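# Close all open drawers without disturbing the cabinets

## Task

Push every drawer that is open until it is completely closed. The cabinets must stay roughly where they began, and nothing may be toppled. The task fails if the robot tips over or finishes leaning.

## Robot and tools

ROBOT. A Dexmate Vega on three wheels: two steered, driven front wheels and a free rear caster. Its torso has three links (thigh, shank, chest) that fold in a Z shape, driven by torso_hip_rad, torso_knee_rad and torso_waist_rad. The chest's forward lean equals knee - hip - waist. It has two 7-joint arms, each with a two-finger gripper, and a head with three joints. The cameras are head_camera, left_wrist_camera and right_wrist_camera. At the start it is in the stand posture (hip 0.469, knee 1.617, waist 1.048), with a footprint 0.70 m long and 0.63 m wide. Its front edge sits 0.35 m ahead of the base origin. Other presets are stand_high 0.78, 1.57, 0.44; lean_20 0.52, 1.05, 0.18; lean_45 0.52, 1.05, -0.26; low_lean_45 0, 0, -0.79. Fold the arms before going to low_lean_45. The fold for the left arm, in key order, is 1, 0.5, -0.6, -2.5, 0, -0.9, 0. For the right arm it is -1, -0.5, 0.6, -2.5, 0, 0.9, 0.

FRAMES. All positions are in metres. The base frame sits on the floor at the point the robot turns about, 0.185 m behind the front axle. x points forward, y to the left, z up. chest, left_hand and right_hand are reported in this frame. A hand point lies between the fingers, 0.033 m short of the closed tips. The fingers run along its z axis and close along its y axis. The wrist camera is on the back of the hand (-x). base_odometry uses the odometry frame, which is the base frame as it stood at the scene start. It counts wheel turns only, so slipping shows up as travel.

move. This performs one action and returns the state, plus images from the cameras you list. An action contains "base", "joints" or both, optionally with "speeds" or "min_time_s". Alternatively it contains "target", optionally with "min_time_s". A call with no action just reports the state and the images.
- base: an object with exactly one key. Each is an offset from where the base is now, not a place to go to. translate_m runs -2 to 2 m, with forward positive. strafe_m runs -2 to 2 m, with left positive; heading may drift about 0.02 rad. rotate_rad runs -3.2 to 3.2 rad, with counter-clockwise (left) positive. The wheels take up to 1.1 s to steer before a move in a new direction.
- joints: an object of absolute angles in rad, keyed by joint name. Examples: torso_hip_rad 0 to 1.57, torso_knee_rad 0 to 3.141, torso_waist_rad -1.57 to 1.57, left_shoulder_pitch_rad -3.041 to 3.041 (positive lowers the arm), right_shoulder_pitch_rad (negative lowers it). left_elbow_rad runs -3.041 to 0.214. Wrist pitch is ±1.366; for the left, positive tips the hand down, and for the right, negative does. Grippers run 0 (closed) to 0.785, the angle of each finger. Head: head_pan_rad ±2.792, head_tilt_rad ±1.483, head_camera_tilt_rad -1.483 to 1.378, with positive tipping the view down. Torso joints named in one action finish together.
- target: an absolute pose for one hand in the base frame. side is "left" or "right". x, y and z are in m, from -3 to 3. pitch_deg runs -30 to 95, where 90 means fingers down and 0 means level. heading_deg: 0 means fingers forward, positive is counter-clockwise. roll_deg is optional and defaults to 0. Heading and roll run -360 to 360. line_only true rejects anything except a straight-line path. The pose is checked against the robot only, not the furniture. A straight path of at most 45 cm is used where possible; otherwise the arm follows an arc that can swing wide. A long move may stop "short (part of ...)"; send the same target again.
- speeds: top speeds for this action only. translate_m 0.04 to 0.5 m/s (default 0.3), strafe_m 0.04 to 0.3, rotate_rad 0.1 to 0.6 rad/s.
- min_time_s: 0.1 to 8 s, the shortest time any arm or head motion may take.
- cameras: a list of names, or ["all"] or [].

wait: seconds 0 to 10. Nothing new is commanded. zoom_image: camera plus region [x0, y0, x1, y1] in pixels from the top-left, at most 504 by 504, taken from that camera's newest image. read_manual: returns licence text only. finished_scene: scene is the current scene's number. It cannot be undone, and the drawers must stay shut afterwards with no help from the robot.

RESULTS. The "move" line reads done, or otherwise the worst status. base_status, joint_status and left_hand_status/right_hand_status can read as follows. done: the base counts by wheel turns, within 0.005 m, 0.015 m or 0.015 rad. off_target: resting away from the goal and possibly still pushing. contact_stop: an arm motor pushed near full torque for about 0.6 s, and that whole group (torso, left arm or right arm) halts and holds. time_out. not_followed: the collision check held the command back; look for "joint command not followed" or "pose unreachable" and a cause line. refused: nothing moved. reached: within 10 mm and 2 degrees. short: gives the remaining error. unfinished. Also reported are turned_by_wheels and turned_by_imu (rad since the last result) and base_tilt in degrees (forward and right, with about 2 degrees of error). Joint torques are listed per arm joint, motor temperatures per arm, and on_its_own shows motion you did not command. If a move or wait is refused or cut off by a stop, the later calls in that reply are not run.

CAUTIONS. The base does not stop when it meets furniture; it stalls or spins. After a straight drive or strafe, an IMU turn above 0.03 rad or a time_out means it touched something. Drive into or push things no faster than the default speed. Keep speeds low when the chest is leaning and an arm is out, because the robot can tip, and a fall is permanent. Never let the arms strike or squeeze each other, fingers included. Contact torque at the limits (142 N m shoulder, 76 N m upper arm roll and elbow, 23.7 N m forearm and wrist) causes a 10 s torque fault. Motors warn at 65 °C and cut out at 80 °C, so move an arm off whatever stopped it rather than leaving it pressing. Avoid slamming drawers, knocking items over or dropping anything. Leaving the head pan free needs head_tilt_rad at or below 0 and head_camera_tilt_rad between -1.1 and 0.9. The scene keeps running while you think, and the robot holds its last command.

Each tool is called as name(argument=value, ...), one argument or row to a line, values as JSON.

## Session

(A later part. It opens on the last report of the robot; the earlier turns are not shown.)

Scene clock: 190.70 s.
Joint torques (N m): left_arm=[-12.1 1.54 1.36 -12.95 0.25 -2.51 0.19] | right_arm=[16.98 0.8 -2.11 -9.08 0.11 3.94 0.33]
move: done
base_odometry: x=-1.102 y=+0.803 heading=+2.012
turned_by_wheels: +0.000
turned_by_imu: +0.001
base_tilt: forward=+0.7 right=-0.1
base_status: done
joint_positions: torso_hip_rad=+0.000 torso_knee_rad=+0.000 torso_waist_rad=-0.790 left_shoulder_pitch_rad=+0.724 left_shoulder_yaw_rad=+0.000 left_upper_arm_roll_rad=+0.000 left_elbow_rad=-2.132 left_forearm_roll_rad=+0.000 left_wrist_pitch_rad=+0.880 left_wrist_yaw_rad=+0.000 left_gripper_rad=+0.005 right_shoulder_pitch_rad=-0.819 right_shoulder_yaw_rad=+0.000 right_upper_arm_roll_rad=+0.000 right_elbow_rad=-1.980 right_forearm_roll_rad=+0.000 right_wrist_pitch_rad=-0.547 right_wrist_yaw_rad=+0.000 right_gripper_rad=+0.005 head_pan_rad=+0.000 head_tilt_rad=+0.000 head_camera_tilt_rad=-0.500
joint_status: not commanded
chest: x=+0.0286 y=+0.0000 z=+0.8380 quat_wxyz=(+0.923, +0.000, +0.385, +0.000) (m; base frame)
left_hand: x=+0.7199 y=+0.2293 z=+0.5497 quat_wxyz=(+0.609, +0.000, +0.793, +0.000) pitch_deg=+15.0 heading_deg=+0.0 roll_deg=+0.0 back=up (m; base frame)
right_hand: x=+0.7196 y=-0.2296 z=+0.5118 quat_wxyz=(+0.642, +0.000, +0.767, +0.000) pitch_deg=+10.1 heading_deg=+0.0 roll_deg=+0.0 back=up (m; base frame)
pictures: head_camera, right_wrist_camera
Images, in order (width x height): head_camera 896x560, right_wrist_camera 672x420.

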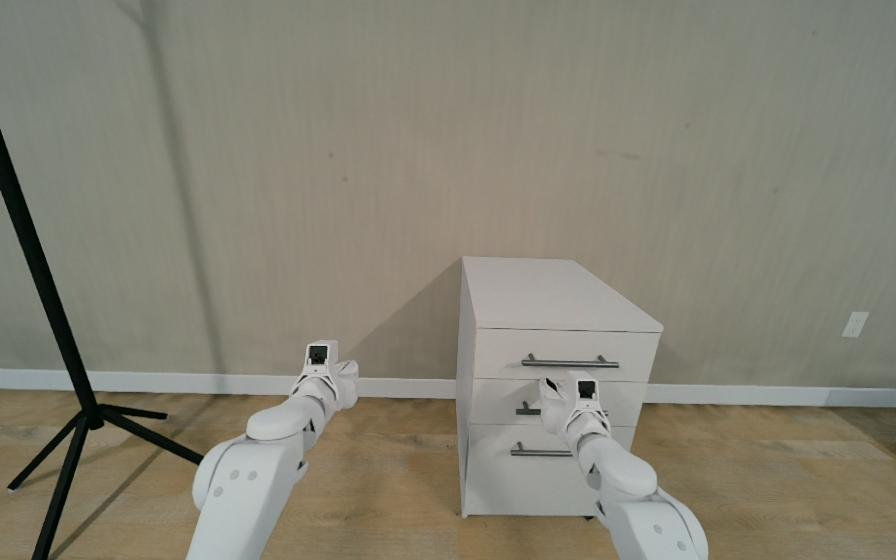

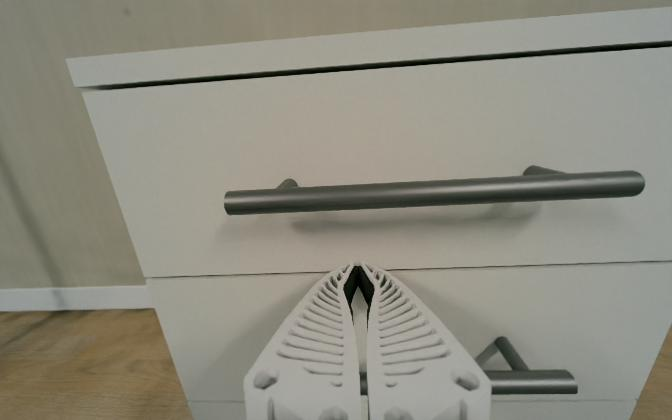

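zoom_image(
  camera="right_wrist_camera",
  region=[60, 180, 480, 420],
)

move(
  base={"translate_m": -0.25},
  cameras=["head_camera", "right_wrist_camera"],
)

zoom_image(
  camera="head_camera",
  region=[440, 220, 680, 420],
)

Scaled by 1.200 from the camera's 672x420 image, which has a finer 960x600 frame.

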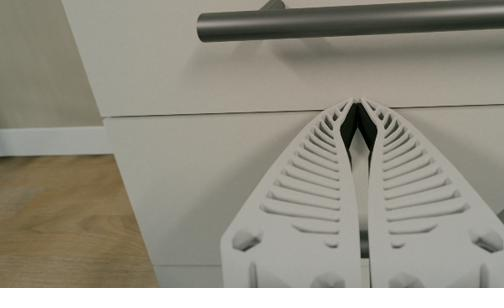

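Scene clock: 201.27 s.
Joint torques (N m): left_arm=[-11.31 0.84 -0.06 -13.68 0.46 -2.49 0.62] | right_arm=[17.34 0.88 -2.24 -8.52 0.14 2.07 0.23]
move: done
base_odometry: x=-0.994 y=+0.577 heading=+2.012
turned_by_wheels: +0.000
turned_by_imu: +0.001
base_tilt: forward=+0.7 right=-0.1
base_status: done
joint_positions: torso_hip_rad=+0.000 torso_knee_rad=+0.000 torso_waist_rad=-0.790 left_shoulder_pitch_rad=+0.724 left_shoulder_yaw_rad=+0.000 left_upper_arm_roll_rad=+0.000 left_elbow_rad=-2.132 left_forearm_roll_rad=+0.000 left_wrist_pitch_rad=+0.880 left_wrist_yaw_rad=+0.000 left_gripper_rad=+0.005 right_shoulder_pitch_rad=-0.819 right_shoulder_yaw_rad=+0.000 right_upper_arm_roll_rad=+0.000 right_elbow_rad=-1.980 right_forearm_roll_rad=+0.000 right_wrist_pitch_rad=-0.546 right_wrist_yaw_rad=+0.000 right_gripper_rad=+0.005 head_pan_rad=+0.000 head_tilt_rad=+0.000 head_camera_tilt_rad=-0.500
joint_status: not commanded
chest: x=+0.0286 y=+0.0000 z=+0.8380 quat_wxyz=(+0.923, +0.000, +0.385, +0.000) (m; base frame)
left_hand: x=+0.7199 y=+0.2293 z=+0.5497 quat_wxyz=(+0.609, +0.000, +0.793, +0.000) pitch_deg=+15.0 heading_deg=+0.0 roll_deg=+0.0 back=up (m; base frame)
right_hand: x=+0.7197 y=-0.2296 z=+0.5121 quat_wxyz=(+0.642, +0.000, +0.767, +0.000) pitch_deg=+10.1 heading_deg=+0.0 roll_deg=+0.0 back=up (m; base frame)
pictures: head_camera, right_wrist_camera
Images, in order (width x height): head_camera 896x560, right_wrist_camera 672x420.

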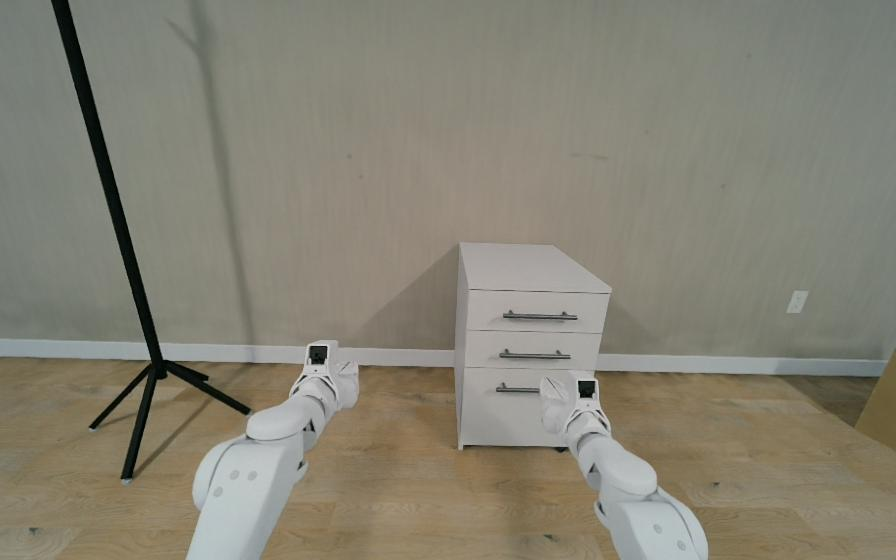

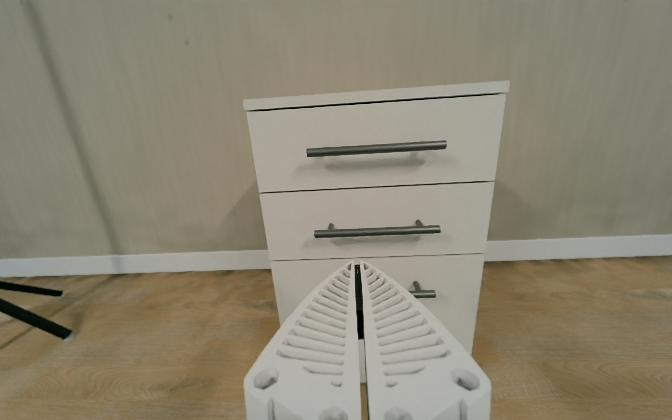

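Scaled by 2.100 from the camera's 896x560 image, which has a finer 960x600 frame.

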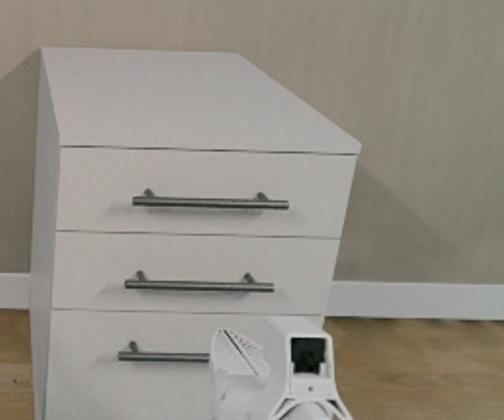

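finished_scene(
  scene=2,
)

The scene is finished: the task was done.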